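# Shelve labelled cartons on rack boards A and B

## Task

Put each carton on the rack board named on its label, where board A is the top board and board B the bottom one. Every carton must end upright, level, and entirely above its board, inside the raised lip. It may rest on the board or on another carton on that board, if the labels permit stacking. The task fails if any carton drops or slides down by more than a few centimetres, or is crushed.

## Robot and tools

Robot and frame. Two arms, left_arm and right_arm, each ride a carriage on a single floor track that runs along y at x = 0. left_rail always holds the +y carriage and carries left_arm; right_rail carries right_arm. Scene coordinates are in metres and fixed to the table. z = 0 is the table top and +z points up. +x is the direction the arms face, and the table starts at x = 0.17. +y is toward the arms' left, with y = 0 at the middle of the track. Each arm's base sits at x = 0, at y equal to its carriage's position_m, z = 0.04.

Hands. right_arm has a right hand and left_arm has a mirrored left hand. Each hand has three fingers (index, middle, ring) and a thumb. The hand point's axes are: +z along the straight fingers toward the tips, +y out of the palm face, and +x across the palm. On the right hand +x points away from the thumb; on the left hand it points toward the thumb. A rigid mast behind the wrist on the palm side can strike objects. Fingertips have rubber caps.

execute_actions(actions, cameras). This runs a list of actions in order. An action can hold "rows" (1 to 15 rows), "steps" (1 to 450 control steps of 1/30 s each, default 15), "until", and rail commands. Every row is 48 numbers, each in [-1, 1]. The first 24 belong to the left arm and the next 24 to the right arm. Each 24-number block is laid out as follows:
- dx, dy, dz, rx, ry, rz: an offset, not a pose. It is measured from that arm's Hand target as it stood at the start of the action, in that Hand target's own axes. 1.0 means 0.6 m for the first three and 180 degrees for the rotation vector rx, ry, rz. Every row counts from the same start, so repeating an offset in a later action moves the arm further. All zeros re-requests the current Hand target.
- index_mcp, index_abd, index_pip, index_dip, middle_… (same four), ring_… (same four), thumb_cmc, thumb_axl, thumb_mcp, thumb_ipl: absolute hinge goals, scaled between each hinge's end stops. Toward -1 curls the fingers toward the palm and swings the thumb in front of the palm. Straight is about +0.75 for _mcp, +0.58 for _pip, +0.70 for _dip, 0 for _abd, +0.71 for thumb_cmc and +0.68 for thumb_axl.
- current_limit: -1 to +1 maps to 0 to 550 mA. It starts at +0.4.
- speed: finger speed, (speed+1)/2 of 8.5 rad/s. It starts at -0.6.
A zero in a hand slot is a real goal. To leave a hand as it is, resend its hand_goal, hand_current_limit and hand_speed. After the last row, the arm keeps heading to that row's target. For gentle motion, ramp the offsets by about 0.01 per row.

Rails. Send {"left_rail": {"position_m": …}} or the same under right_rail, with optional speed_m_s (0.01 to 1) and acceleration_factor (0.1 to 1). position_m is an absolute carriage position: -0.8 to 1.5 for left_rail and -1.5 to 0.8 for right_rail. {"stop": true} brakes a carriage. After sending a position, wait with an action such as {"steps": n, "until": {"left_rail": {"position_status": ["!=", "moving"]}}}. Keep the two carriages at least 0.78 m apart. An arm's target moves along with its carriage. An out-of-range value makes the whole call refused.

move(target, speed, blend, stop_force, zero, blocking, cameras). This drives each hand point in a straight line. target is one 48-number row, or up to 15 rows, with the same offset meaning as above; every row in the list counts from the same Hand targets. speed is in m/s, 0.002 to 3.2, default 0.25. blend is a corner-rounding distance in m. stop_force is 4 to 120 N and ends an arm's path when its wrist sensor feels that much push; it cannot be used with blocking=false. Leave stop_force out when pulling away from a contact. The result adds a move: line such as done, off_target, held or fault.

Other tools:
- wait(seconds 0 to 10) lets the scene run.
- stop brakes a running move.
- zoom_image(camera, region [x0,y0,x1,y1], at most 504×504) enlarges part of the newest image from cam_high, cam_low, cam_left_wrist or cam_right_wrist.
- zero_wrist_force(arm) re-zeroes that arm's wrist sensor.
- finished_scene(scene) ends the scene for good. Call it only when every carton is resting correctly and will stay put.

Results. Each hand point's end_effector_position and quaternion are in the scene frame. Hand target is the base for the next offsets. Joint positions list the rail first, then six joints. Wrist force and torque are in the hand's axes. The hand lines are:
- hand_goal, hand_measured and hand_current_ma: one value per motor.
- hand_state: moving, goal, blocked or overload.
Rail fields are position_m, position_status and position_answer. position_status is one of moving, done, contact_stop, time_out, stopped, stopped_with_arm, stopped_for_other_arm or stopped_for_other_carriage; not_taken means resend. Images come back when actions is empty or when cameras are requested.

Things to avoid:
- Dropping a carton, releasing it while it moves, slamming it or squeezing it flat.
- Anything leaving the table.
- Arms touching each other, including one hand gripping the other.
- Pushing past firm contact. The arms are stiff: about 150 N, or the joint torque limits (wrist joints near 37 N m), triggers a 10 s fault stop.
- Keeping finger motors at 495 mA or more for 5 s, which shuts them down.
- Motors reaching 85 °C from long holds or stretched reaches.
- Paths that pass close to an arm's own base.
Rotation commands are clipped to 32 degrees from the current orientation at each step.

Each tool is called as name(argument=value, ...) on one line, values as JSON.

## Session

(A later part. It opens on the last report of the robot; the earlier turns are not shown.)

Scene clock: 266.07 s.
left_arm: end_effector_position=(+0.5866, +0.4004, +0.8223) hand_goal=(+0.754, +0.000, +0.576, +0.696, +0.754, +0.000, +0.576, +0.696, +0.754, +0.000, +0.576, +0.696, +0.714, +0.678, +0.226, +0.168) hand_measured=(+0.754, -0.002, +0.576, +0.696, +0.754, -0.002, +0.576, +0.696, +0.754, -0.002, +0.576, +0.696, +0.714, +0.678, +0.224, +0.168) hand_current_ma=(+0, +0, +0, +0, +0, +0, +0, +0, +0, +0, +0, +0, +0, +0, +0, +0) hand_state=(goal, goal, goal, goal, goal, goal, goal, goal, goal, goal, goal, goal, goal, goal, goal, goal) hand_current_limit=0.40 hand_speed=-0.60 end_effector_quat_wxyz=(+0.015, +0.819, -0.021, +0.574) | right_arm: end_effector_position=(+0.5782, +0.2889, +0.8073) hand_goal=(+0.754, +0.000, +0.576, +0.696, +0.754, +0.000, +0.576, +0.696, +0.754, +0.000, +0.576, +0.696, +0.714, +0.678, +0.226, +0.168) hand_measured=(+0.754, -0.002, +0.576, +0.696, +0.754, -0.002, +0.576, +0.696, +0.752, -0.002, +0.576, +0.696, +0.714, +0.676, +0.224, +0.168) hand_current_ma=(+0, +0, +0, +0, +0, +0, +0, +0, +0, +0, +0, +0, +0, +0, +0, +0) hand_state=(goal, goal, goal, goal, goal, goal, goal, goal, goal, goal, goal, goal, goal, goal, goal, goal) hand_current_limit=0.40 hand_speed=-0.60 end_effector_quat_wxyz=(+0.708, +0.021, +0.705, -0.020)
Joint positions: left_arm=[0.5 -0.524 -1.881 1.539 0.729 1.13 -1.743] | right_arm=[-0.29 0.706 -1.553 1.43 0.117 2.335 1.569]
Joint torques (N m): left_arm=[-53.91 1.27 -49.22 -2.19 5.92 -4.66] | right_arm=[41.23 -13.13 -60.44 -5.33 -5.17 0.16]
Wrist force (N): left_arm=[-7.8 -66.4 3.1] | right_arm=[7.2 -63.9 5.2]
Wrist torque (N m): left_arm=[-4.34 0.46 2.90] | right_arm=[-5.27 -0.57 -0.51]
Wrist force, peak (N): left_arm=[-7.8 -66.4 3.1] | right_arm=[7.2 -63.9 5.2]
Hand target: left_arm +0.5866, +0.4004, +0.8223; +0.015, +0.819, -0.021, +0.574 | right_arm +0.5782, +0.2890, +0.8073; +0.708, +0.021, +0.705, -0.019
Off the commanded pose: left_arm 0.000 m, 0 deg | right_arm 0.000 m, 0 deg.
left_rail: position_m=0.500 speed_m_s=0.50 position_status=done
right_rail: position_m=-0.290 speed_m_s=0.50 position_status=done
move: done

move(target=[0.06696,-0.01162,0.18405,0.00992,0,-0.00361,0.754,0,0.576,0.696,0.754,0,0.576,0.696,0.754,0,0.576,0.696,0.714,0.678,0.226,0.168,0.4,-0.6,0,0.0124,0.20198,-0.01056,0,0,0.754,0,0.576,0.696,0.754,0,0.576,0.696,0.754,0,0.576,0.696,0.714,0.678,0.226,0.168,0.4,-0.6], speed=0.05, cameras=["cam_high"])

Scene clock: 271.03 s.
left_arm: end_effector_position=(+0.7043, +0.4011, +0.8224) hand_goal=(+0.754, +0.000, +0.576, +0.696, +0.754, +0.000, +0.576, +0.696, +0.754, +0.000, +0.576, +0.696, +0.714, +0.678, +0.226, +0.168) hand_measured=(+0.754, -0.002, +0.576, +0.696, +0.754, -0.002, +0.576, +0.696, +0.754, -0.002, +0.576, +0.696, +0.714, +0.678, +0.224, +0.168) hand_current_ma=(+0, +0, +0, +0, +0, +0, +0, +0, +0, +0, +0, +0, +0, +0, +0, +0) hand_state=(goal, goal, goal, goal, goal, goal, goal, goal, goal, goal, goal, goal, goal, goal, goal, goal) hand_current_limit=0.40 hand_speed=-0.60 end_effector_quat_wxyz=(+0.006, +0.819, -0.008, +0.574) | right_arm: end_effector_position=(+0.6995, +0.2895, +0.8078) hand_goal=(+0.754, +0.000, +0.576, +0.696, +0.754, +0.000, +0.576, +0.696, +0.754, +0.000, +0.576, +0.696, +0.714, +0.678, +0.226, +0.168) hand_measured=(+0.754, -0.002, +0.576, +0.696, +0.754, -0.002, +0.576, +0.696, +0.752, -0.002, +0.576, +0.696, +0.714, +0.676, +0.224, +0.168) hand_current_ma=(+0, +0, +0, +0, +0, +0, +0, +0, +0, +0, +0, +0, +0, +0, +0, +0) hand_state=(goal, goal, goal, goal, goal, goal, goal, goal, goal, goal, goal, goal, goal, goal, goal, goal) hand_current_limit=0.40 hand_speed=-0.60 end_effector_quat_wxyz=(+0.709, +0.009, +0.706, -0.008)
Joint positions: left_arm=[0.5 -0.402 -1.685 1.388 0.67 1.212 -1.708] | right_arm=[-0.29 0.576 -1.434 1.3 0.128 2.171 1.57]
Joint torques (N m): left_arm=[-28.38 -2.54 -50.66 -10.34 15.93 0.84] | right_arm=[21.76 -31.47 -63.39 -4.31 -16.06 2.89]
Wrist force (N): left_arm=[-4.0 -68.1 3.6] | right_arm=[10.8 -65.8 4.0]
Wrist torque (N m): left_arm=[-4.42 0.04 2.86] | right_arm=[-5.56 -0.88 -1.04]
Wrist force, peak (N): left_arm=[-7.8 -73.6 3.3] | right_arm=[7.1 -71.2 4.1]
Hand target: left_arm +0.7043, +0.4011, +0.8224; +0.006, +0.819, -0.008, +0.574 | right_arm +0.6996, +0.2895, +0.8078; +0.709, +0.009, +0.706, -0.008
Off the commanded pose: left_arm 0.000 m, 0 deg | right_arm 0.000 m, 0 deg.
left_rail: position_m=0.500 speed_m_s=0.50 position_status=done
right_rail: position_m=-0.290 speed_m_s=0.50 position_status=done
move: done
Images, in order (width x height): cam_high 672x504.

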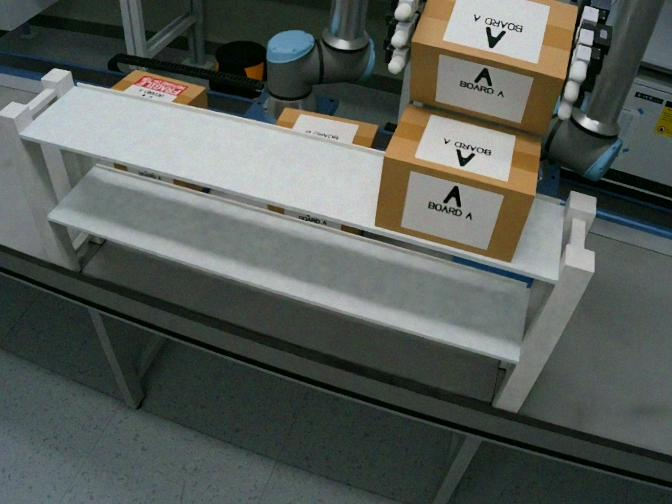

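move(target=[0.06706,-0.0059,0.18432,0.00992,0,-0.00361,0.754,0,0.576,0.696,0.754,0,0.576,0.696,0.754,0,0.576,0.696,0.714,0.678,0.226,0.168,0.4,-0.6,0,0.00608,0.2021,-0.01056,0,0,0.754,0,0.576,0.696,0.754,0,0.576,0.696,0.754,0,0.576,0.696,0.714,0.678,0.226,0.168,0.4,-0.6], speed=0.05, cameras=["cam_high"])

zoom_image(camera="cam_high", region=[360, 0, 620, 300])

Scene clock: 274.83 s.
left_arm: end_effector_position=(+0.8220, +0.4024, +0.8225) hand_goal=(+0.754, +0.000, +0.576, +0.696, +0.754, +0.000, +0.576, +0.696, +0.754, +0.000, +0.576, +0.696, +0.714, +0.678, +0.226, +0.168) hand_measured=(+0.754, -0.002, +0.576, +0.696, +0.754, -0.002, +0.576, +0.696, +0.754, -0.002, +0.576, +0.696, +0.714, +0.678, +0.224, +0.168) hand_current_ma=(+0, +0, +0, +0, +0, +0, +0, +0, +0, +0, +0, +0, +0, +0, +0, +0) hand_state=(goal, goal, goal, goal, goal, goal, goal, goal, goal, goal, goal, goal, goal, goal, goal, goal) hand_current_limit=0.40 hand_speed=-0.60 end_effector_quat_wxyz=(-0.004, +0.819, +0.006, +0.574) | right_arm: end_effector_position=(+0.8209, +0.2902, +0.8084) hand_goal=(+0.754, +0.000, +0.576, +0.696, +0.754, +0.000, +0.576, +0.696, +0.754, +0.000, +0.576, +0.696, +0.714, +0.678, +0.226, +0.168) hand_measured=(+0.754, -0.002, +0.576, +0.696, +0.754, -0.002, +0.576, +0.696, +0.752, -0.002, +0.576, +0.696, +0.714, +0.676, +0.224, +0.168) hand_current_ma=(+0, +0, +0, +0, +0, +0, +0, +0, +0, +0, +0, +0, +0, +0, +0, +0) hand_state=(goal, goal, goal, goal, goal, goal, goal, goal, goal, goal, goal, goal, goal, goal, goal, goal) hand_current_limit=0.40 hand_speed=-0.60 end_effector_quat_wxyz=(+0.709, -0.002, +0.706, +0.004)
Joint positions: left_arm=[0.5 -0.331 -1.487 1.193 0.662 1.247 -1.693] | right_arm=[-0.29 0.477 -1.284 1.116 0.164 2.038 1.571]
Joint torques (N m): left_arm=[-24.04 -23.23 -51.79 -0.4 12.64 1.62] | right_arm=[21.55 -53.28 -62.63 -3.41 -13.16 2.88]
Wrist force (N): left_arm=[-3.7 -52.0 3.5] | right_arm=[11.4 -50.6 3.6]
Wrist torque (N m): left_arm=[-3.43 -0.08 1.96] | right_arm=[-4.46 -1.04 -0.74]
Wrist force, peak (N): left_arm=[-4.1 -69.2 3.6] | right_arm=[10.7 -67.2 3.8]
Hand target: left_arm +0.8221, +0.4024, +0.8225; -0.004, +0.819, +0.006, +0.574 | right_arm +0.8209, +0.2902, +0.8084; +0.709, -0.002, +0.706, +0.004
Off the commanded pose: left_arm 0.000 m, 0 deg | right_arm 0.000 m, 0 deg.
left_rail: position_m=0.500 speed_m_s=0.50 position_status=done
right_rail: position_m=-0.290 speed_m_s=0.50 position_status=done
move: done
Images, in order (width x height): cam_high 672x504.

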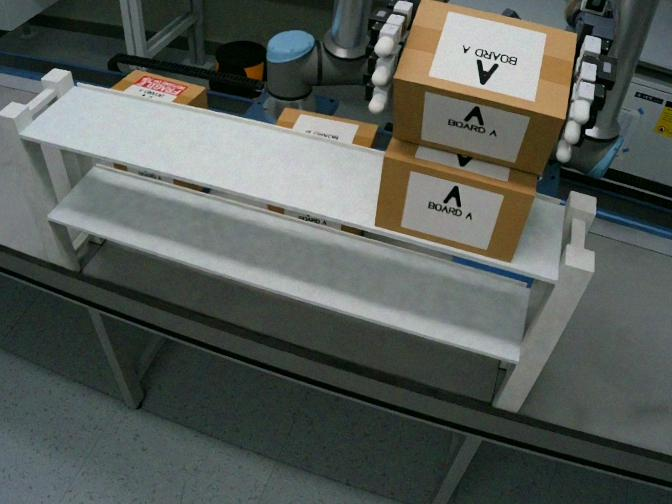

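Scaled by 1.680 from the camera's 672x504 image, which has a finer 960x720 frame.

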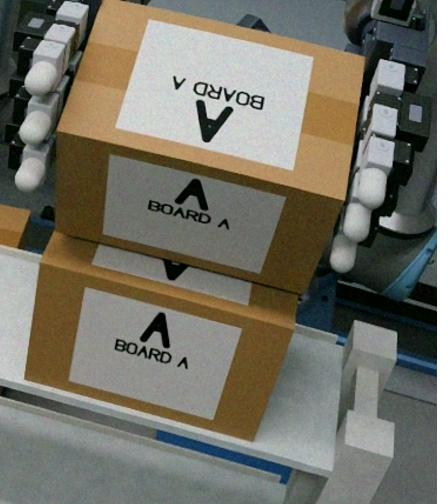

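zoom_image(camera="cam_high", region=[365, 110, 455, 180])

zoom_image(camera="cam_high", region=[490, 140, 580, 210])

Scaled by 5.600 from the camera's 672x504 image, which has a finer 960x720 frame.

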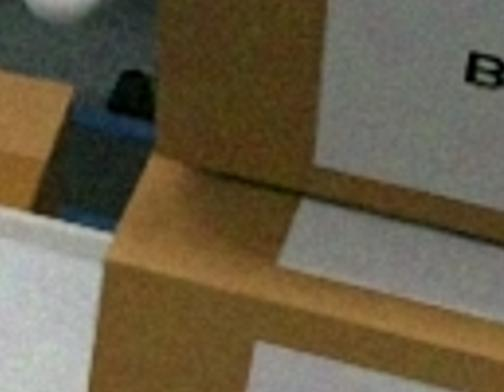

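Scaled by 5.600 from the camera's 672x504 image, which has a finer 960x720 frame.

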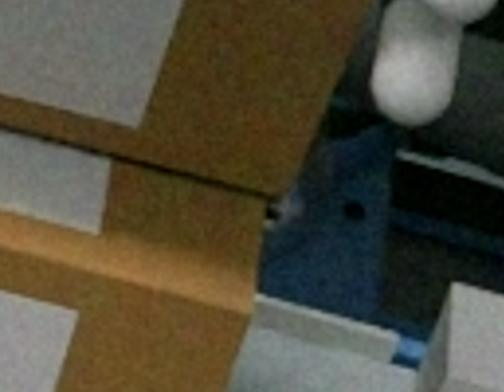

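execute_actions(actions=[], cameras=["all"])

Scene clock: 282.60 s.
left_arm: end_effector_position=(+0.8221, +0.4024, +0.8225) hand_goal=(+0.754, +0.000, +0.576, +0.696, +0.754, +0.000, +0.576, +0.696, +0.754, +0.000, +0.576, +0.696, +0.714, +0.678, +0.226, +0.168) hand_measured=(+0.754, -0.002, +0.576, +0.696, +0.754, -0.002, +0.576, +0.696, +0.754, -0.002, +0.576, +0.696, +0.714, +0.678, +0.224, +0.168) hand_current_ma=(+0, +0, +0, +0, +0, +0, +0, +0, +0, +0, +0, +0, +0, +0, +0, +0) hand_state=(goal, goal, goal, goal, goal, goal, goal, goal, goal, goal, goal, goal, goal, goal, goal, goal) hand_current_limit=0.40 hand_speed=-0.60 end_effector_quat_wxyz=(-0.004, +0.819, +0.006, +0.574) | right_arm: end_effector_position=(+0.8209, +0.2902, +0.8084) hand_goal=(+0.754, +0.000, +0.576, +0.696, +0.754, +0.000, +0.576, +0.696, +0.754, +0.000, +0.576, +0.696, +0.714, +0.678, +0.226, +0.168) hand_measured=(+0.754, -0.002, +0.576, +0.696, +0.754, -0.002, +0.576, +0.696, +0.752, -0.002, +0.576, +0.696, +0.714, +0.676, +0.224, +0.168) hand_current_ma=(+0, +0, +0, +0, +0, +0, +0, +0, +0, +0, +0, +0, +0, +0, +0, +0) hand_state=(goal, goal, goal, goal, goal, goal, goal, goal, goal, goal, goal, goal, goal, goal, goal, goal) hand_current_limit=0.40 hand_speed=-0.60 end_effector_quat_wxyz=(+0.709, -0.002, +0.706, +0.004)
Joint positions: left_arm=[0.5 -0.331 -1.487 1.193 0.662 1.247 -1.693] | right_arm=[-0.29 0.477 -1.284 1.115 0.164 2.038 1.571]
Joint velocities: within noise
Joint torques (N m): left_arm=[-25.7 -25.61 -50.49 -0.33 12.73 0.97] | right_arm=[21.66 -52.71 -62.22 -3.44 -13.18 2.81]
Motor temperatures (°C): left_arm=[29 23 29 31 36 33] | right_arm=[27 24 26 34 32 33]
Wrist force (N): left_arm=[-3.3 -52.6 3.2] | right_arm=[10.5 -51.0 3.3]
Wrist torque (N m): left_arm=[-3.45 -0.09 1.99] | right_arm=[-4.50 -0.98 -0.79]
Wrist force, peak (N): left_arm=[-3.7 -53.0 3.5] | right_arm=[11.5 -51.4 3.3]
Hand target: left_arm +0.8221, +0.4024, +0.8225; -0.004, +0.819, +0.006, +0.574 | right_arm +0.8209, +0.2902, +0.8084; +0.709, -0.002, +0.706, +0.004
Off the commanded pose: left_arm 0.000 m, 0 deg | right_arm 0.000 m, 0 deg.
left_rail: position_m=0.500 speed_m_s=0.50 position_status=done
right_rail: position_m=-0.290 speed_m_s=0.50 position_status=done

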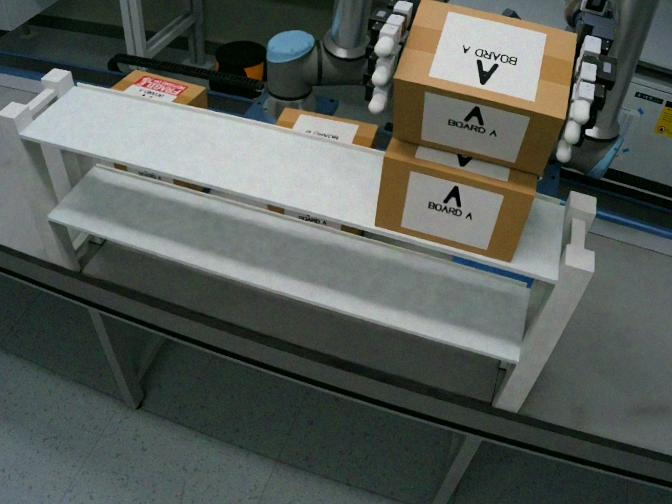

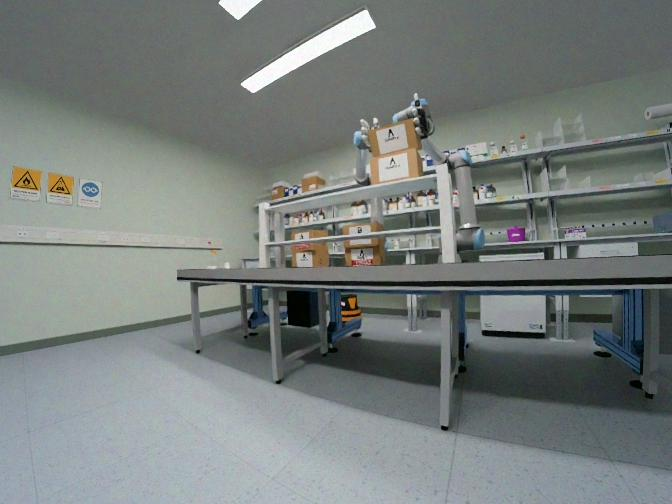

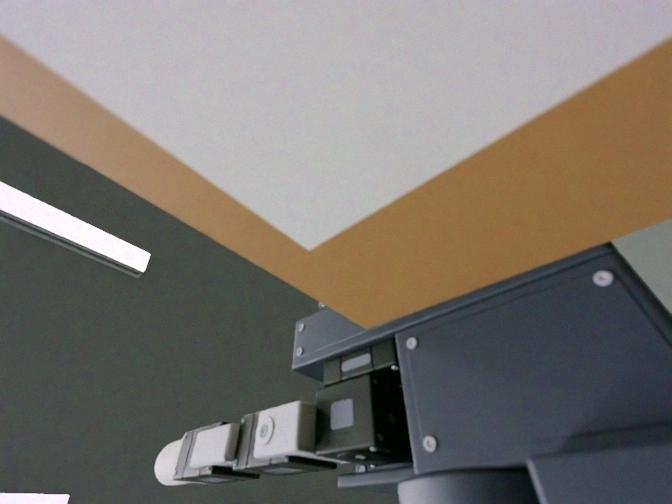

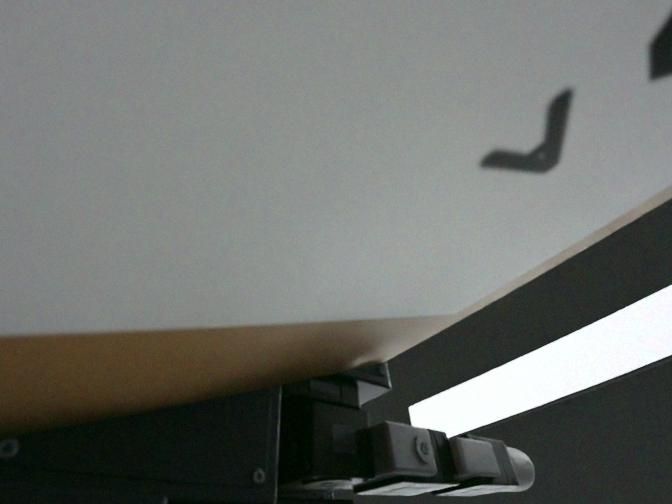

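zoom_image(camera="cam_low", region=[340, 80, 480, 210])

Scaled by 3.600 from the camera's 672x504 image, which has a finer 960x720 frame.

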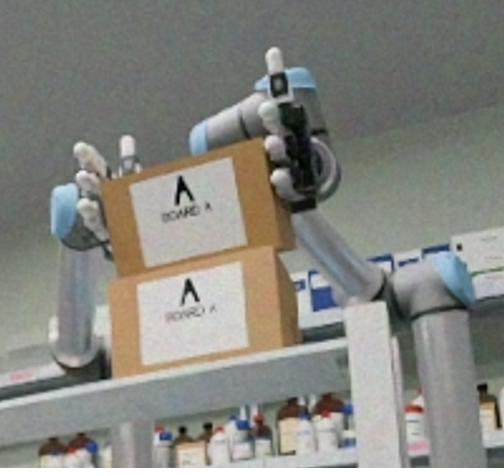

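move(target=[-0.00689,0.0004,-0.02645,0,0.05556,0,0.754,0,0.576,0.696,0.754,0,0.576,0.696,0.754,0,0.576,0.696,0.714,0.678,0.226,0.168,0.4,-0.6,-0.00262,0.0004,-0.02308,0,-0.05556,0,0.754,0,0.576,0.696,0.754,0,0.576,0.696,0.754,0,0.576,0.696,0.714,0.678,0.226,0.168,0.4,-0.6], speed=0.04, cameras=["cam_high", "cam_low"])

zoom_image(camera="cam_high", region=[360, 0, 620, 260])

zoom_image(camera="cam_low", region=[340, 80, 480, 210])

Scene clock: 303.47 s.
left_arm: end_effector_position=(+0.8057, +0.4019, +0.8240) hand_goal=(+0.754, +0.000, +0.576, +0.696, +0.754, +0.000, +0.576, +0.696, +0.754, +0.000, +0.576, +0.696, +0.714, +0.678, +0.226, +0.168) hand_measured=(+0.754, -0.002, +0.576, +0.696, +0.754, -0.002, +0.576, +0.696, +0.754, -0.002, +0.576, +0.696, +0.714, +0.678, +0.224, +0.168) hand_current_ma=(+0, +0, +0, +0, +0, +0, +0, +0, +0, +0, +0, +0, +0, +0, +0, +0) hand_state=(goal, goal, goal, goal, goal, goal, goal, goal, goal, goal, goal, goal, goal, goal, goal, goal) hand_current_limit=0.40 hand_speed=-0.60 end_effector_quat_wxyz=(-0.004, +0.766, +0.005, +0.643) | right_arm: end_effector_position=(+0.8071, +0.2903, +0.8099) hand_goal=(+0.754, +0.000, +0.576, +0.696, +0.754, +0.000, +0.576, +0.696, +0.754, +0.000, +0.576, +0.696, +0.714, +0.678, +0.226, +0.168) hand_measured=(+0.754, -0.002, +0.576, +0.696, +0.754, -0.002, +0.576, +0.696, +0.752, -0.002, +0.576, +0.696, +0.714, +0.676, +0.224, +0.168) hand_current_ma=(+0, +0, +0, +0, +0, +0, +0, +0, +0, +0, +0, +0, +0, +0, +0, +0) hand_state=(goal, goal, goal, goal, goal, goal, goal, goal, goal, goal, goal, goal, goal, goal, goal, goal) hand_current_limit=0.40 hand_speed=-0.60 end_effector_quat_wxyz=(+0.767, -0.002, +0.641, +0.004)
Joint positions: left_arm=[0.5 -0.347 -1.578 1.351 0.412 1.216 -1.636] | right_arm=[-0.29 0.481 -1.342 1.265 -0.124 2.035 1.482]
Joint torques (N m): left_arm=[-69.35 -38.89 -32.8 -9.76 6.45 1.64] | right_arm=[58.49 -73.12 -49.75 -11.83 -16.87 -2.52]
Wrist force (N): left_arm=[-0.4 -69.8 2.0] | right_arm=[13.6 -67.0 2.0]
Wrist torque (N m): left_arm=[-4.46 -0.39 2.40] | right_arm=[-5.64 -1.15 -0.87]
Wrist force, peak (N): left_arm=[-0.4 -69.8 2.0] | right_arm=[14.1 -67.3 1.7]
Hand target: left_arm +0.8057, +0.4019, +0.8240; -0.004, +0.766, +0.005, +0.643 | right_arm +0.8071, +0.2903, +0.8099; +0.767, -0.002, +0.641, +0.004
Off the commanded pose: left_arm 0.000 m, 0 deg | right_arm 0.000 m, 0 deg.
left_rail: position_m=0.500 speed_m_s=0.50 position_status=done
right_rail: position_m=-0.290 speed_m_s=0.50 position_status=done
move: done
Images, in order (width x height): cam_high 672x504, cam_low 672x504.

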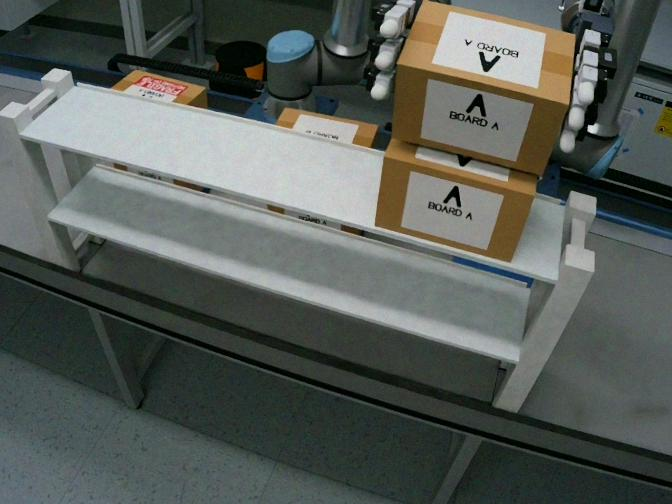

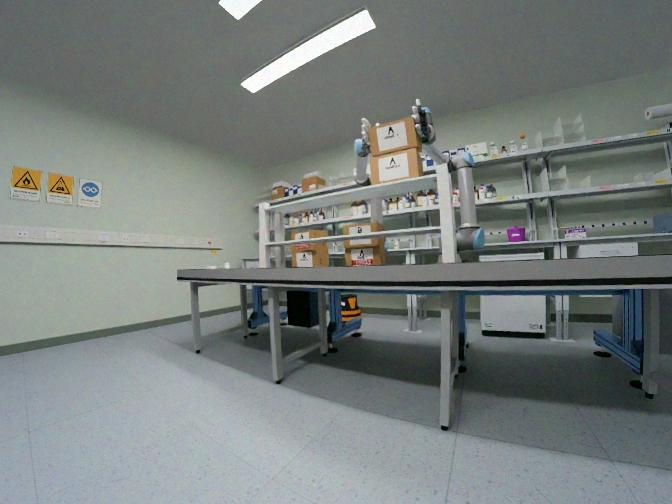

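Scaled by 1.938 from the camera's 672x504 image, which has a finer 960x720 frame.

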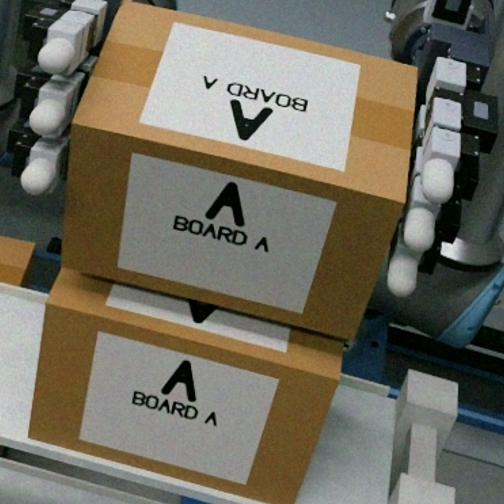

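Scaled by 3.600 from the camera's 672x504 image, which has a finer 960x720 frame.

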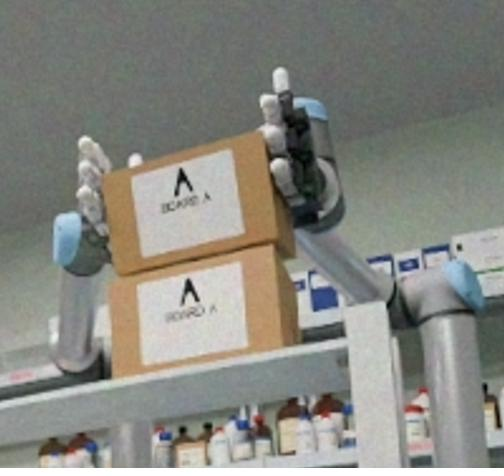

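move(target=[-0.00687,0.0001,-0.02644,0,0.05556,0,0.754,0,0.576,0.696,0.754,0,0.576,0.696,0.754,0,0.576,0.696,0.714,0.678,0.226,0.168,0.4,-0.6,-0.00263,0.0001,-0.0231,0,-0.05556,0,0.754,0,0.576,0.696,0.754,0,0.576,0.696,0.754,0,0.576,0.696,0.714,0.678,0.226,0.168,0.4,-0.6], speed=0.04, cameras=["cam_high", "cam_low"])

zoom_image(camera="cam_high", region=[360, 0, 620, 260])

zoom_image(camera="cam_low", region=[340, 80, 480, 210])

Scene clock: 308.27 s.
left_arm: end_effector_position=(+0.7894, +0.4016, +0.8227) hand_goal=(+0.754, +0.000, +0.576, +0.696, +0.754, +0.000, +0.576, +0.696, +0.754, +0.000, +0.576, +0.696, +0.714, +0.678, +0.226, +0.168) hand_measured=(+0.754, -0.002, +0.576, +0.696, +0.754, -0.002, +0.576, +0.696, +0.754, -0.002, +0.576, +0.696, +0.714, +0.678, +0.224, +0.168) hand_current_ma=(+0, +0, +0, +0, +0, +0, +0, +0, +0, +0, +0, +0, +0, +0, +0, +0) hand_state=(goal, goal, goal, goal, goal, goal, goal, goal, goal, goal, goal, goal, goal, goal, goal, goal) hand_current_limit=0.40 hand_speed=-0.60 end_effector_quat_wxyz=(-0.005, +0.707, +0.005, +0.707) | right_arm: end_effector_position=(+0.7932, +0.2903, +0.8090) hand_goal=(+0.754, +0.000, +0.576, +0.696, +0.754, +0.000, +0.576, +0.696, +0.754, +0.000, +0.576, +0.696, +0.714, +0.678, +0.226, +0.168) hand_measured=(+0.754, -0.002, +0.576, +0.696, +0.754, -0.002, +0.576, +0.696, +0.752, -0.002, +0.576, +0.696, +0.714, +0.676, +0.226, +0.168) hand_current_ma=(+0, +0, +0, +0, +0, +0, +0, +0, +0, +0, +0, +0, +0, +0, +0, +0) hand_state=(goal, goal, goal, goal, goal, goal, goal, goal, goal, goal, goal, goal, goal, goal, goal, goal) hand_current_limit=0.40 hand_speed=-0.60 end_effector_quat_wxyz=(+0.820, -0.002, +0.572, +0.004)
Joint positions: left_arm=[0.5 -0.358 -1.655 1.5 0.154 1.199 -1.571] | right_arm=[-0.29 0.48 -1.379 1.396 -0.409 2.011 1.398]
Joint torques (N m): left_arm=[-76.26 -30.27 -33.49 -11.24 8.22 1.54] | right_arm=[40.28 -70.41 -53.53 -12 -19.44 -2.25]
Wrist force (N): left_arm=[1.6 -82.2 1.3] | right_arm=[15.9 -79.2 -0.5]
Wrist torque (N m): left_arm=[-5.18 -0.72 2.61] | right_arm=[-6.46 -1.29 -1.00]
Wrist force, peak (N): left_arm=[1.6 -82.2 1.3] | right_arm=[15.9 -79.2 -0.5]
Hand target: left_arm +0.7894, +0.4016, +0.8227; -0.005, +0.707, +0.005, +0.707 | right_arm +0.7932, +0.2903, +0.8090; +0.820, -0.002, +0.572, +0.004
Off the commanded pose: left_arm 0.000 m, 0 deg | right_arm 0.000 m, 0 deg.
left_rail: position_m=0.500 speed_m_s=0.50 position_status=done
right_rail: position_m=-0.290 speed_m_s=0.50 position_status=done
move: done
Images, in order (width x height): cam_high 672x504, cam_low 672x504.

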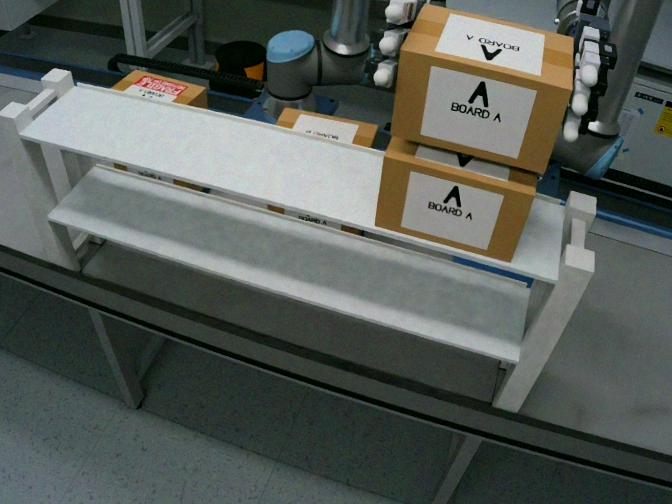

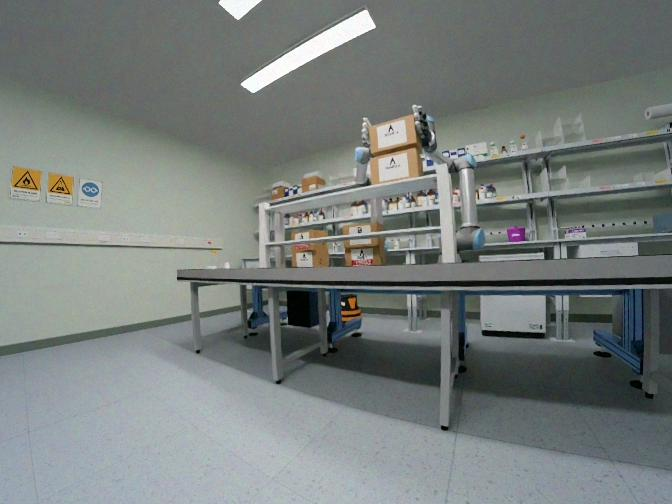

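Scaled by 1.938 from the camera's 672x504 image, which has a finer 960x720 frame.

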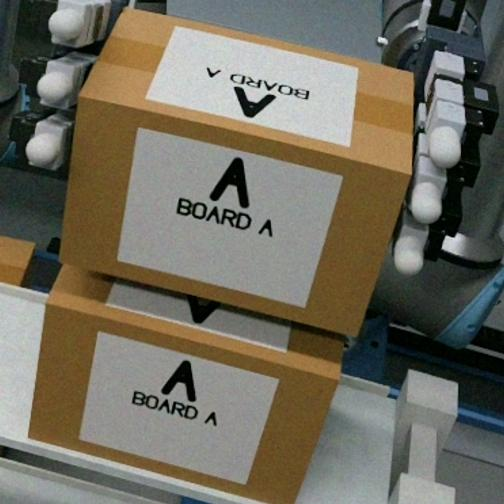

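Scaled by 3.600 from the camera's 672x504 image, which has a finer 960x720 frame.

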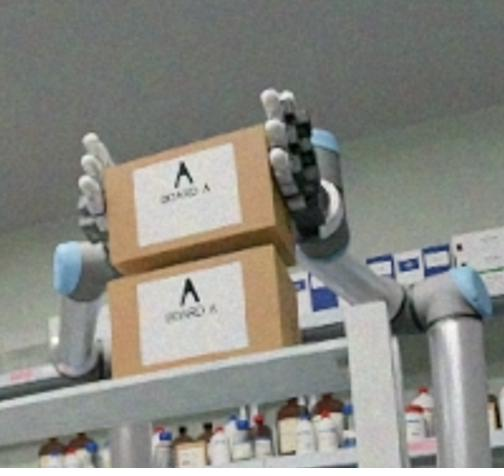

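zoom_image(camera="cam_low", region=[400, 130, 440, 170])

zoom_image(camera="cam_low", region=[362, 135, 412, 185])

Scaled by 12.600 from the camera's 672x504 image, which has a finer 960x720 frame.

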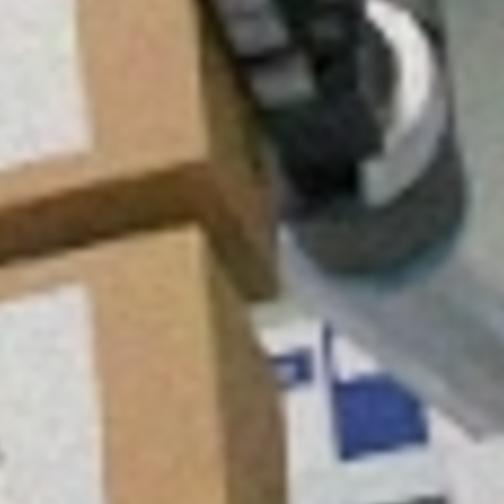

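Scaled by 10.080 from the camera's 672x504 image, which has a finer 960x720 frame.

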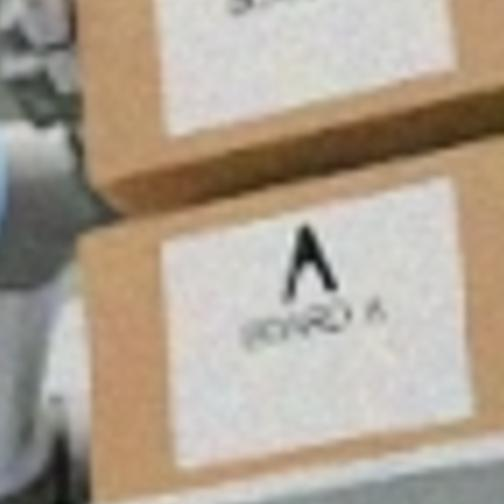

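move(target=[0,0.00813,0.031,-0.01333,0,0,0.754,0,0.576,0.696,0.754,0,0.576,0.696,0.754,0,0.576,0.696,0.714,0.678,0.226,0.168,0.4,-0.6,0.00794,-0.0083,0.02182,0.01253,0,-0.00456,0.754,0,0.576,0.696,0.754,0,0.576,0.696,0.754,0,0.576,0.696,0.714,0.678,0.226,0.168,0.4,-0.6], speed=0.03, cameras=["cam_high", "cam_low"])

zoom_image(camera="cam_high", region=[365, 110, 455, 180])

zoom_image(camera="cam_high", region=[490, 140, 580, 210])

zoom_image(camera="cam_high", region=[360, 0, 620, 260])

zoom_image(camera="cam_low", region=[362, 125, 432, 185])

Scene clock: 314.63 s.
left_arm: end_effector_position=(+0.8080, +0.3970, +0.8227) hand_goal=(+0.754, +0.000, +0.576, +0.696, +0.754, +0.000, +0.576, +0.696, +0.754, +0.000, +0.576, +0.696, +0.714, +0.678, +0.226, +0.168) hand_measured=(+0.754, -0.002, +0.576, +0.696, +0.754, -0.002, +0.576, +0.696, +0.754, -0.002, +0.576, +0.696, +0.714, +0.678, +0.224, +0.168) hand_current_ma=(+0, +0, +0, +0, +0, +0, +0, +0, +0, +0, +0, +0, +0, +0, +0, +0) hand_state=(goal, goal, goal, goal, goal, goal, goal, goal, goal, goal, goal, goal, goal, goal, goal, goal) hand_current_limit=0.40 hand_speed=-0.60 end_effector_quat_wxyz=(+0.010, +0.707, -0.010, +0.707) | right_arm: end_effector_position=(+0.8071, +0.2854, +0.8090) hand_goal=(+0.754, +0.000, +0.576, +0.696, +0.754, +0.000, +0.576, +0.696, +0.754, +0.000, +0.576, +0.696, +0.714, +0.678, +0.226, +0.168) hand_measured=(+0.754, -0.002, +0.576, +0.696, +0.754, -0.002, +0.576, +0.696, +0.752, -0.002, +0.576, +0.696, +0.714, +0.676, +0.226, +0.168) hand_current_ma=(+0, +0, +0, +0, +0, +0, +0, +0, +0, +0, +0, +0, +0, +0, +0, +0) hand_state=(goal, goal, goal, goal, goal, goal, goal, goal, goal, goal, goal, goal, goal, goal, goal, goal) hand_current_limit=0.40 hand_speed=-0.60 end_effector_quat_wxyz=(+0.820, +0.010, +0.572, -0.013)
Joint positions: left_arm=[0.5 -0.334 -1.617 1.465 0.152 1.265 -1.571] | right_arm=[-0.29 0.479 -1.362 1.375 -0.414 2.049 1.381]
Joint torques (N m): left_arm=[-41.68 -11.14 -50.92 -9.31 18.17 0.22] | right_arm=[37.58 -46.75 -70.37 -12.25 -7.06 -2.57]
Wrist force (N): left_arm=[1.6 -78.5 1.1] | right_arm=[14.8 -75.3 0.2]
Wrist torque (N m): left_arm=[-4.89 -0.73 2.53] | right_arm=[-6.14 -1.22 -0.98]
Wrist force, peak (N): left_arm=[1.3 -85.9 1.0] | right_arm=[16.1 -82.3 -0.4]
Hand target: left_arm +0.8081, +0.3970, +0.8227; +0.010, +0.707, -0.010, +0.707 | right_arm +0.8071, +0.2854, +0.8090; +0.820, +0.010, +0.572, -0.013
Off the commanded pose: left_arm 0.000 m, 0 deg | right_arm 0.000 m, 0 deg.
left_rail: position_m=0.500 speed_m_s=0.50 position_status=done
right_rail: position_m=-0.290 speed_m_s=0.50 position_status=done
move: done
Images, in order (width x height): cam_high 672x504, cam_low 672x504.

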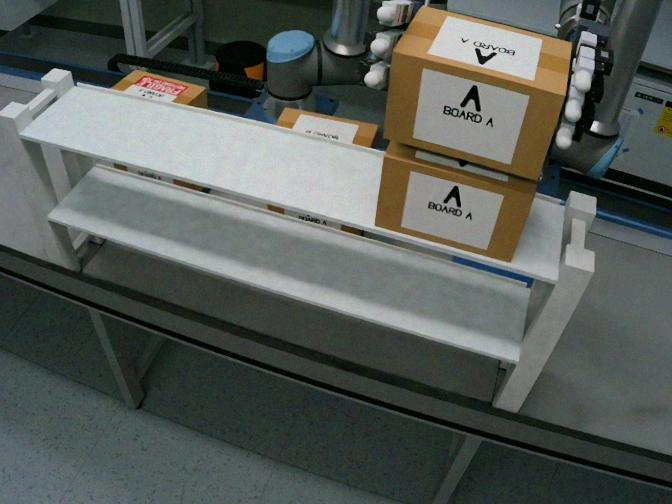

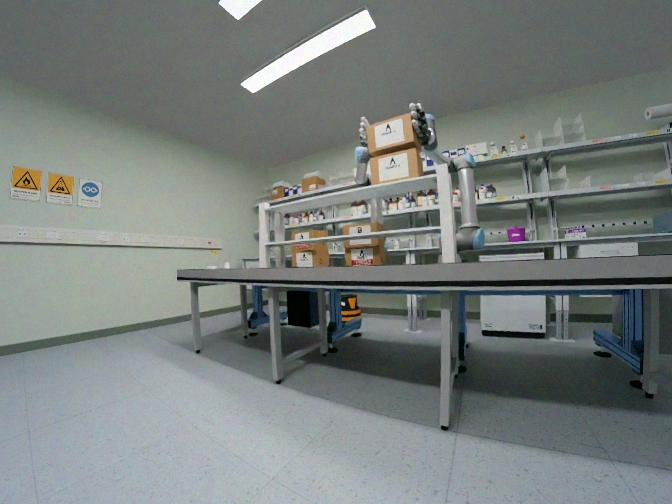

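Scaled by 5.600 from the camera's 672x504 image, which has a finer 960x720 frame.

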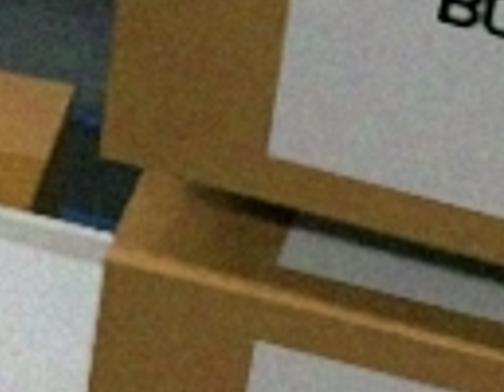

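Scaled by 5.600 from the camera's 672x504 image, which has a finer 960x720 frame.

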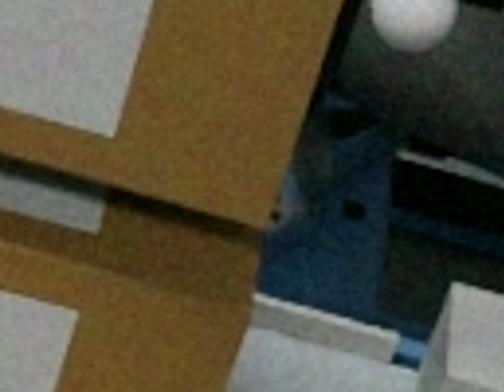

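Scaled by 1.938 from the camera's 672x504 image, which has a finer 960x720 frame.

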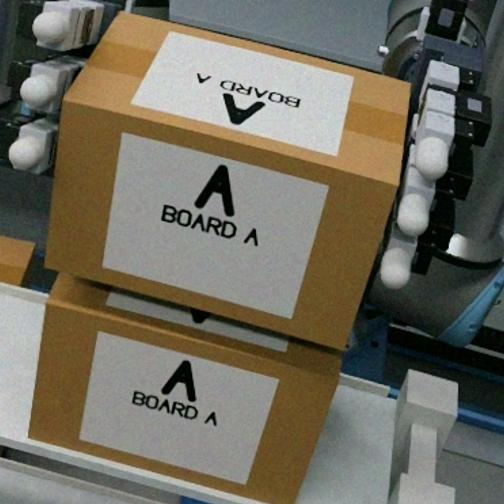

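Scaled by 7.200 from the camera's 672x504 image, which has a finer 960x720 frame.

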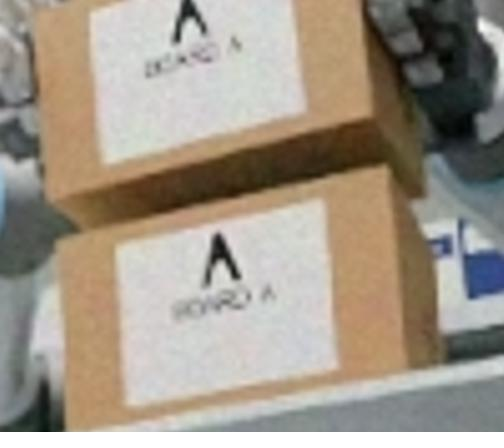

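move(target=[-0.03333,-0.00517,0.001,0.00722,0,0,0.754,0,0.576,0.696,0.754,0,0.576,0.696,0.754,0,0.576,0.696,0.714,0.678,0.226,0.168,0.4,-0.6,0.03314,0.00533,-0.0064,-0.00679,0,0.00247,0.754,0,0.576,0.696,0.754,0,0.576,0.696,0.754,0,0.576,0.696,0.714,0.678,0.226,0.168,0.4,-0.6], speed=0.02, stop_force=15, cameras=["cam_high", "cam_low"])

zoom_image(camera="cam_high", region=[365, 110, 455, 180])

zoom_image(camera="cam_high", region=[490, 140, 580, 210])

zoom_image(camera="cam_low", region=[362, 125, 432, 185])

Scene clock: 319.93 s.
left_arm: end_effector_position=(+0.8088, +0.4001, +0.8027) hand_goal=(+0.754, +0.000, +0.576, +0.696, +0.754, +0.000, +0.576, +0.696, +0.754, +0.000, +0.576, +0.696, +0.714, +0.678, +0.226, +0.168) hand_measured=(+0.754, -0.002, +0.576, +0.696, +0.754, -0.002, +0.576, +0.696, +0.754, -0.002, +0.576, +0.696, +0.714, +0.678, +0.224, +0.168) hand_current_ma=(+0, +0, +0, +0, +0, +0, +0, +0, +0, +0, +0, +0, +0, +0, +0, +0) hand_state=(goal, goal, goal, goal, goal, goal, goal, goal, goal, goal, goal, goal, goal, goal, goal, goal) hand_current_limit=0.40 hand_speed=-0.60 end_effector_quat_wxyz=(+0.002, +0.707, -0.002, +0.707) | right_arm: end_effector_position=(+0.8105, +0.2886, +0.7890) hand_goal=(+0.754, +0.000, +0.576, +0.696, +0.754, +0.000, +0.576, +0.696, +0.754, +0.000, +0.576, +0.696, +0.714, +0.678, +0.226, +0.168) hand_measured=(+0.754, -0.002, +0.576, +0.696, +0.754, -0.002, +0.576, +0.696, +0.752, -0.002, +0.576, +0.696, +0.714, +0.676, +0.226, +0.168) hand_current_ma=(+0, +0, +0, +0, +0, +0, +0, +0, +0, +0, +0, +0, +0, +0, +0, +0) hand_state=(goal, goal, goal, goal, goal, goal, goal, goal, goal, goal, goal, goal, goal, goal, goal, goal) hand_current_limit=0.40 hand_speed=-0.60 end_effector_quat_wxyz=(+0.820, +0.004, +0.572, -0.004)
Joint positions: left_arm=[0.5 -0.339 -1.624 1.506 0.117 1.238 -1.571] | right_arm=[-0.29 0.474 -1.356 1.402 -0.441 2.023 1.393]
Joint torques (N m): left_arm=[-75.73 -35.29 -35.22 -9.89 8.15 -1.07] | right_arm=[38.82 -48.67 -52 -11.52 -19.05 2.83]
Wrist force (N): left_arm=[-0.3 -78.8 1.0] | right_arm=[13.5 -75.4 0.7]
Wrist torque (N m): left_arm=[-4.91 -0.45 1.96] | right_arm=[-5.89 -0.98 -0.47]
Wrist force, peak (N): left_arm=[-0.7 -79.2 1.3] | right_arm=[15.0 -76.0 -0.8]
Hand target: left_arm +0.8088, +0.4001, +0.8027; +0.002, +0.707, -0.002, +0.707 | right_arm +0.8105, +0.2886, +0.7890; +0.820, +0.004, +0.572, -0.004
Off the commanded pose: left_arm 0.000 m, 0 deg | right_arm 0.000 m, 0 deg.
left_rail: position_m=0.500 speed_m_s=0.50 position_status=done
right_rail: position_m=-0.290 speed_m_s=0.50 position_status=done
move: done
Images, in order (width x height): cam_high 672x504, cam_low 672x504.

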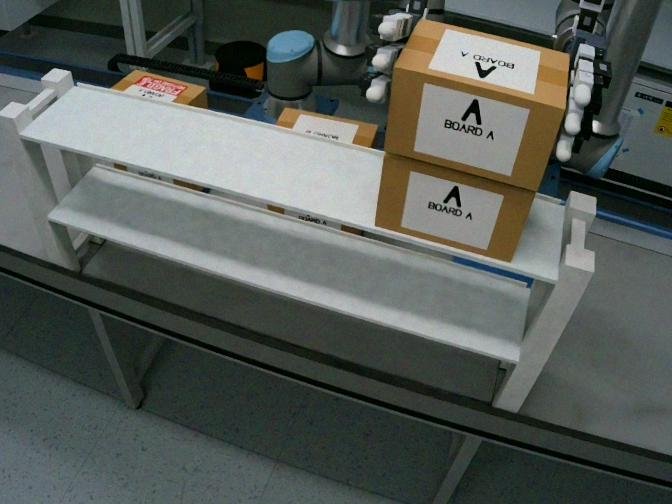

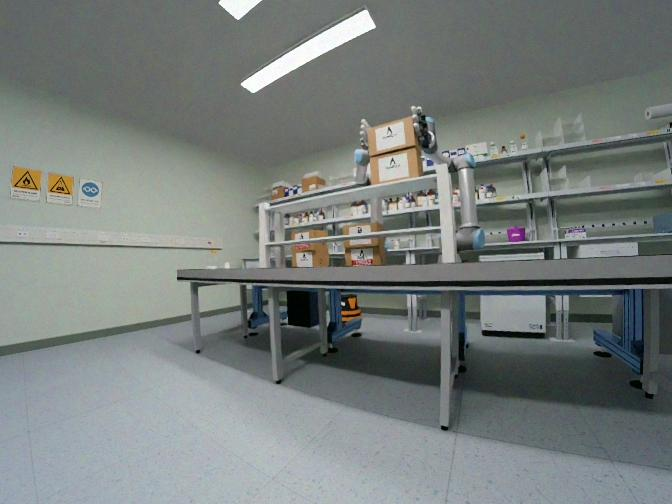

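Scaled by 5.600 from the camera's 672x504 image, which has a finer 960x720 frame.

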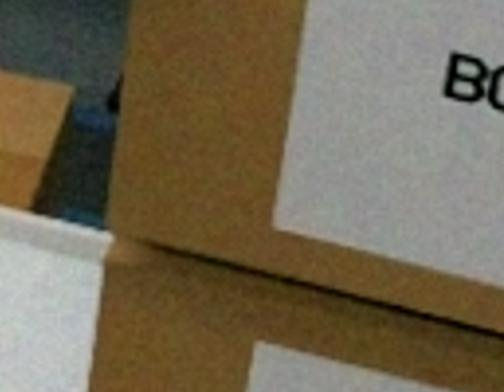

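Scaled by 5.600 from the camera's 672x504 image, which has a finer 960x720 frame.

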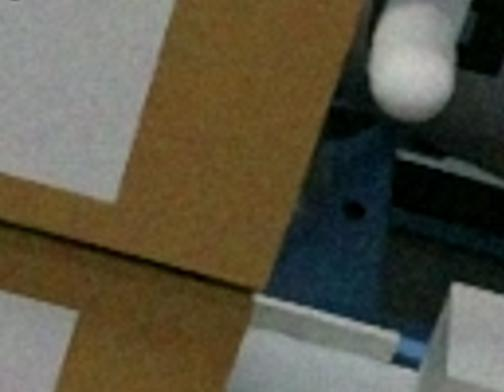

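Scaled by 7.200 from the camera's 672x504 image, which has a finer 960x720 frame.

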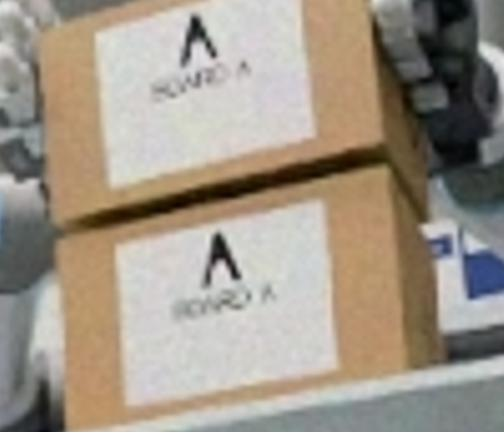

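move(target=[-0.02667,0,0,0,0,0,0.754,0,0.576,0.696,0.754,0,0.576,0.696,0.754,0,0.576,0.696,0.714,0.678,0.226,0.168,0.4,-0.6,0.02506,0,-0.00912,0,0,0,0.754,0,0.576,0.696,0.754,0,0.576,0.696,0.754,0,0.576,0.696,0.714,0.678,0.226,0.168,0.4,-0.6], speed=0.008, stop_force=12, cameras=["cam_high", "cam_low"])

zoom_image(camera="cam_high", region=[360, 0, 620, 260])

zoom_image(camera="cam_low", region=[362, 125, 432, 185])

Scene clock: 323.77 s.
left_arm: end_effector_position=(+0.8088, +0.4001, +0.7867) hand_goal=(+0.754, +0.000, +0.576, +0.696, +0.754, +0.000, +0.576, +0.696, +0.754, +0.000, +0.576, +0.696, +0.714, +0.678, +0.226, +0.168) hand_measured=(+0.754, -0.002, +0.576, +0.696, +0.754, -0.002, +0.576, +0.696, +0.754, -0.002, +0.576, +0.696, +0.714, +0.678, +0.224, +0.168) hand_current_ma=(+0, +0, +0, +0, +0, +0, +0, +0, +0, +0, +0, +0, +0, +0, +0, +0) hand_state=(goal, goal, goal, goal, goal, goal, goal, goal, goal, goal, goal, goal, goal, goal, goal, goal) hand_current_limit=0.40 hand_speed=-0.60 end_effector_quat_wxyz=(+0.002, +0.707, -0.002, +0.707) | right_arm: end_effector_position=(+0.8106, +0.2886, +0.7733) hand_goal=(+0.754, +0.000, +0.576, +0.696, +0.754, +0.000, +0.576, +0.696, +0.754, +0.000, +0.576, +0.696, +0.714, +0.678, +0.226, +0.168) hand_measured=(+0.754, -0.002, +0.576, +0.696, +0.754, -0.002, +0.576, +0.696, +0.752, -0.002, +0.576, +0.696, +0.714, +0.676, +0.226, +0.168) hand_current_ma=(+0, +0, +0, +0, +0, +0, +0, +0, +0, +0, +0, +0, +0, +0, +0, +0) hand_state=(goal, goal, goal, goal, goal, goal, goal, goal, goal, goal, goal, goal, goal, goal, goal, goal) hand_current_limit=0.40 hand_speed=-0.60 end_effector_quat_wxyz=(+0.820, +0.004, +0.572, -0.004)
Joint positions: left_arm=[0.5 -0.339 -1.626 1.537 0.089 1.238 -1.571] | right_arm=[-0.29 0.474 -1.354 1.427 -0.469 2.023 1.393]
Joint torques (N m): left_arm=[-74.99 -27.4 -30.05 -7.61 9.25 1.4] | right_arm=[39.68 -44.37 -61.8 -2.69 -17.39 2.62]
Wrist force (N): left_arm=[6.4 -82.3 -1.7] | right_arm=[2.6 -75.4 1.5]
Wrist torque (N m): left_arm=[-4.94 -0.09 2.29] | right_arm=[-6.22 -1.34 -1.99]
Wrist force, peak (N): left_arm=[6.4 -82.3 -1.7] | right_arm=[14.0 -76.5 0.4]
Hand target: left_arm +0.8088, +0.4001, +0.7867; +0.002, +0.707, -0.002, +0.707 | right_arm +0.8106, +0.2886, +0.7734; +0.820, +0.004, +0.572, -0.004
Off the commanded pose: left_arm 0.000 m, 0 deg | right_arm 0.000 m, 0 deg.
left_rail: position_m=0.500 speed_m_s=0.50 position_status=done
right_rail: position_m=-0.290 speed_m_s=0.50 position_status=done
move: contact (right_arm)
Images, in order (width x height): cam_high 672x504, cam_low 672x504.

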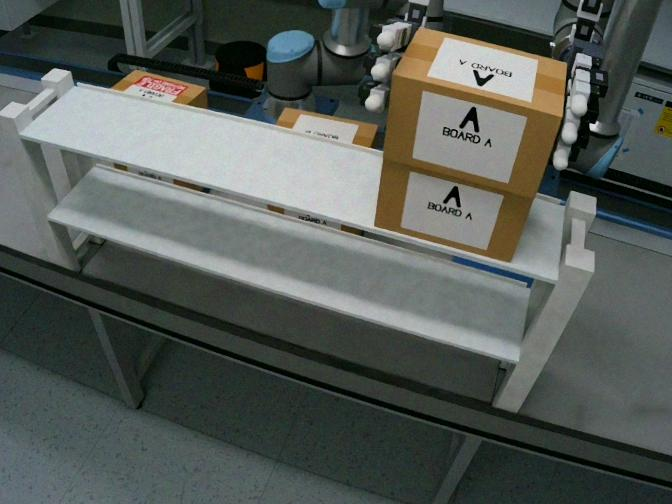

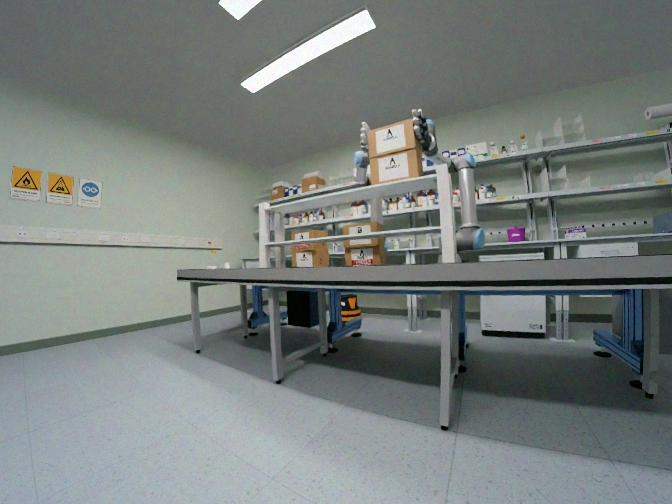

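Scaled by 1.938 from the camera's 672x504 image, which has a finer 960x720 frame.

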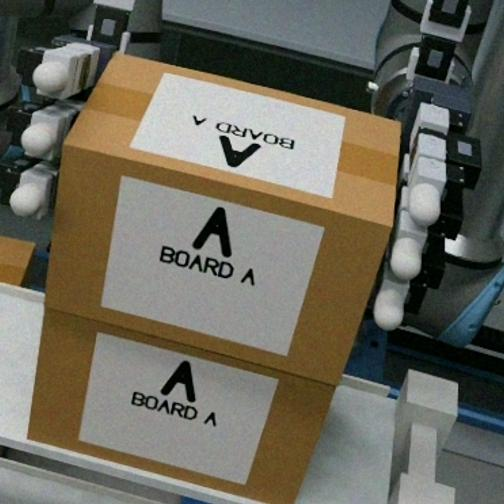

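Scaled by 7.200 from the camera's 672x504 image, which has a finer 960x720 frame.

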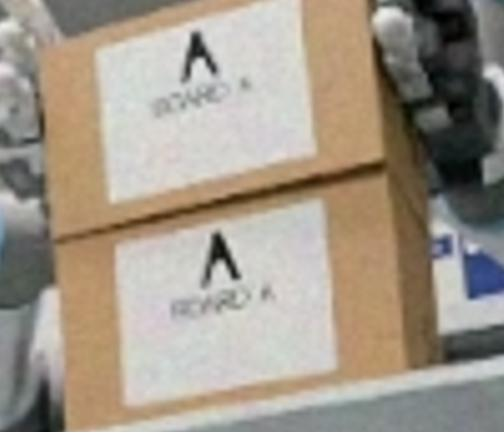

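zoom_image(camera="cam_high", region=[365, 120, 455, 190])

zoom_image(camera="cam_high", region=[480, 160, 570, 230])

Scaled by 5.600 from the camera's 672x504 image, which has a finer 960x720 frame.

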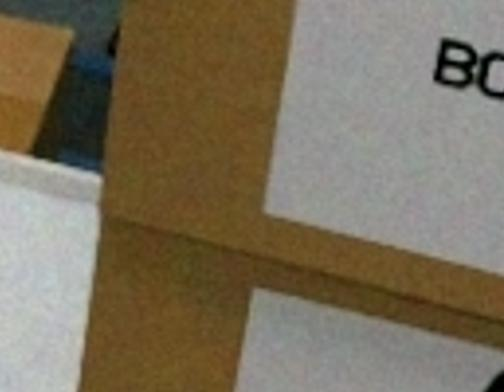

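Scaled by 5.600 from the camera's 672x504 image, which has a finer 960x720 frame.

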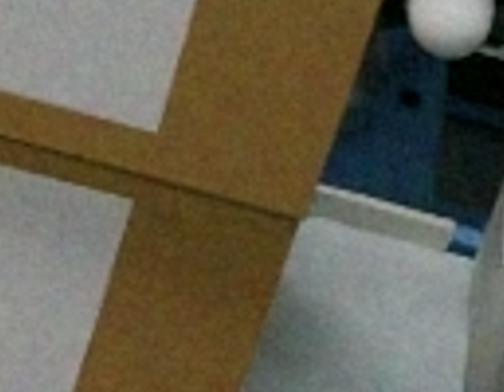

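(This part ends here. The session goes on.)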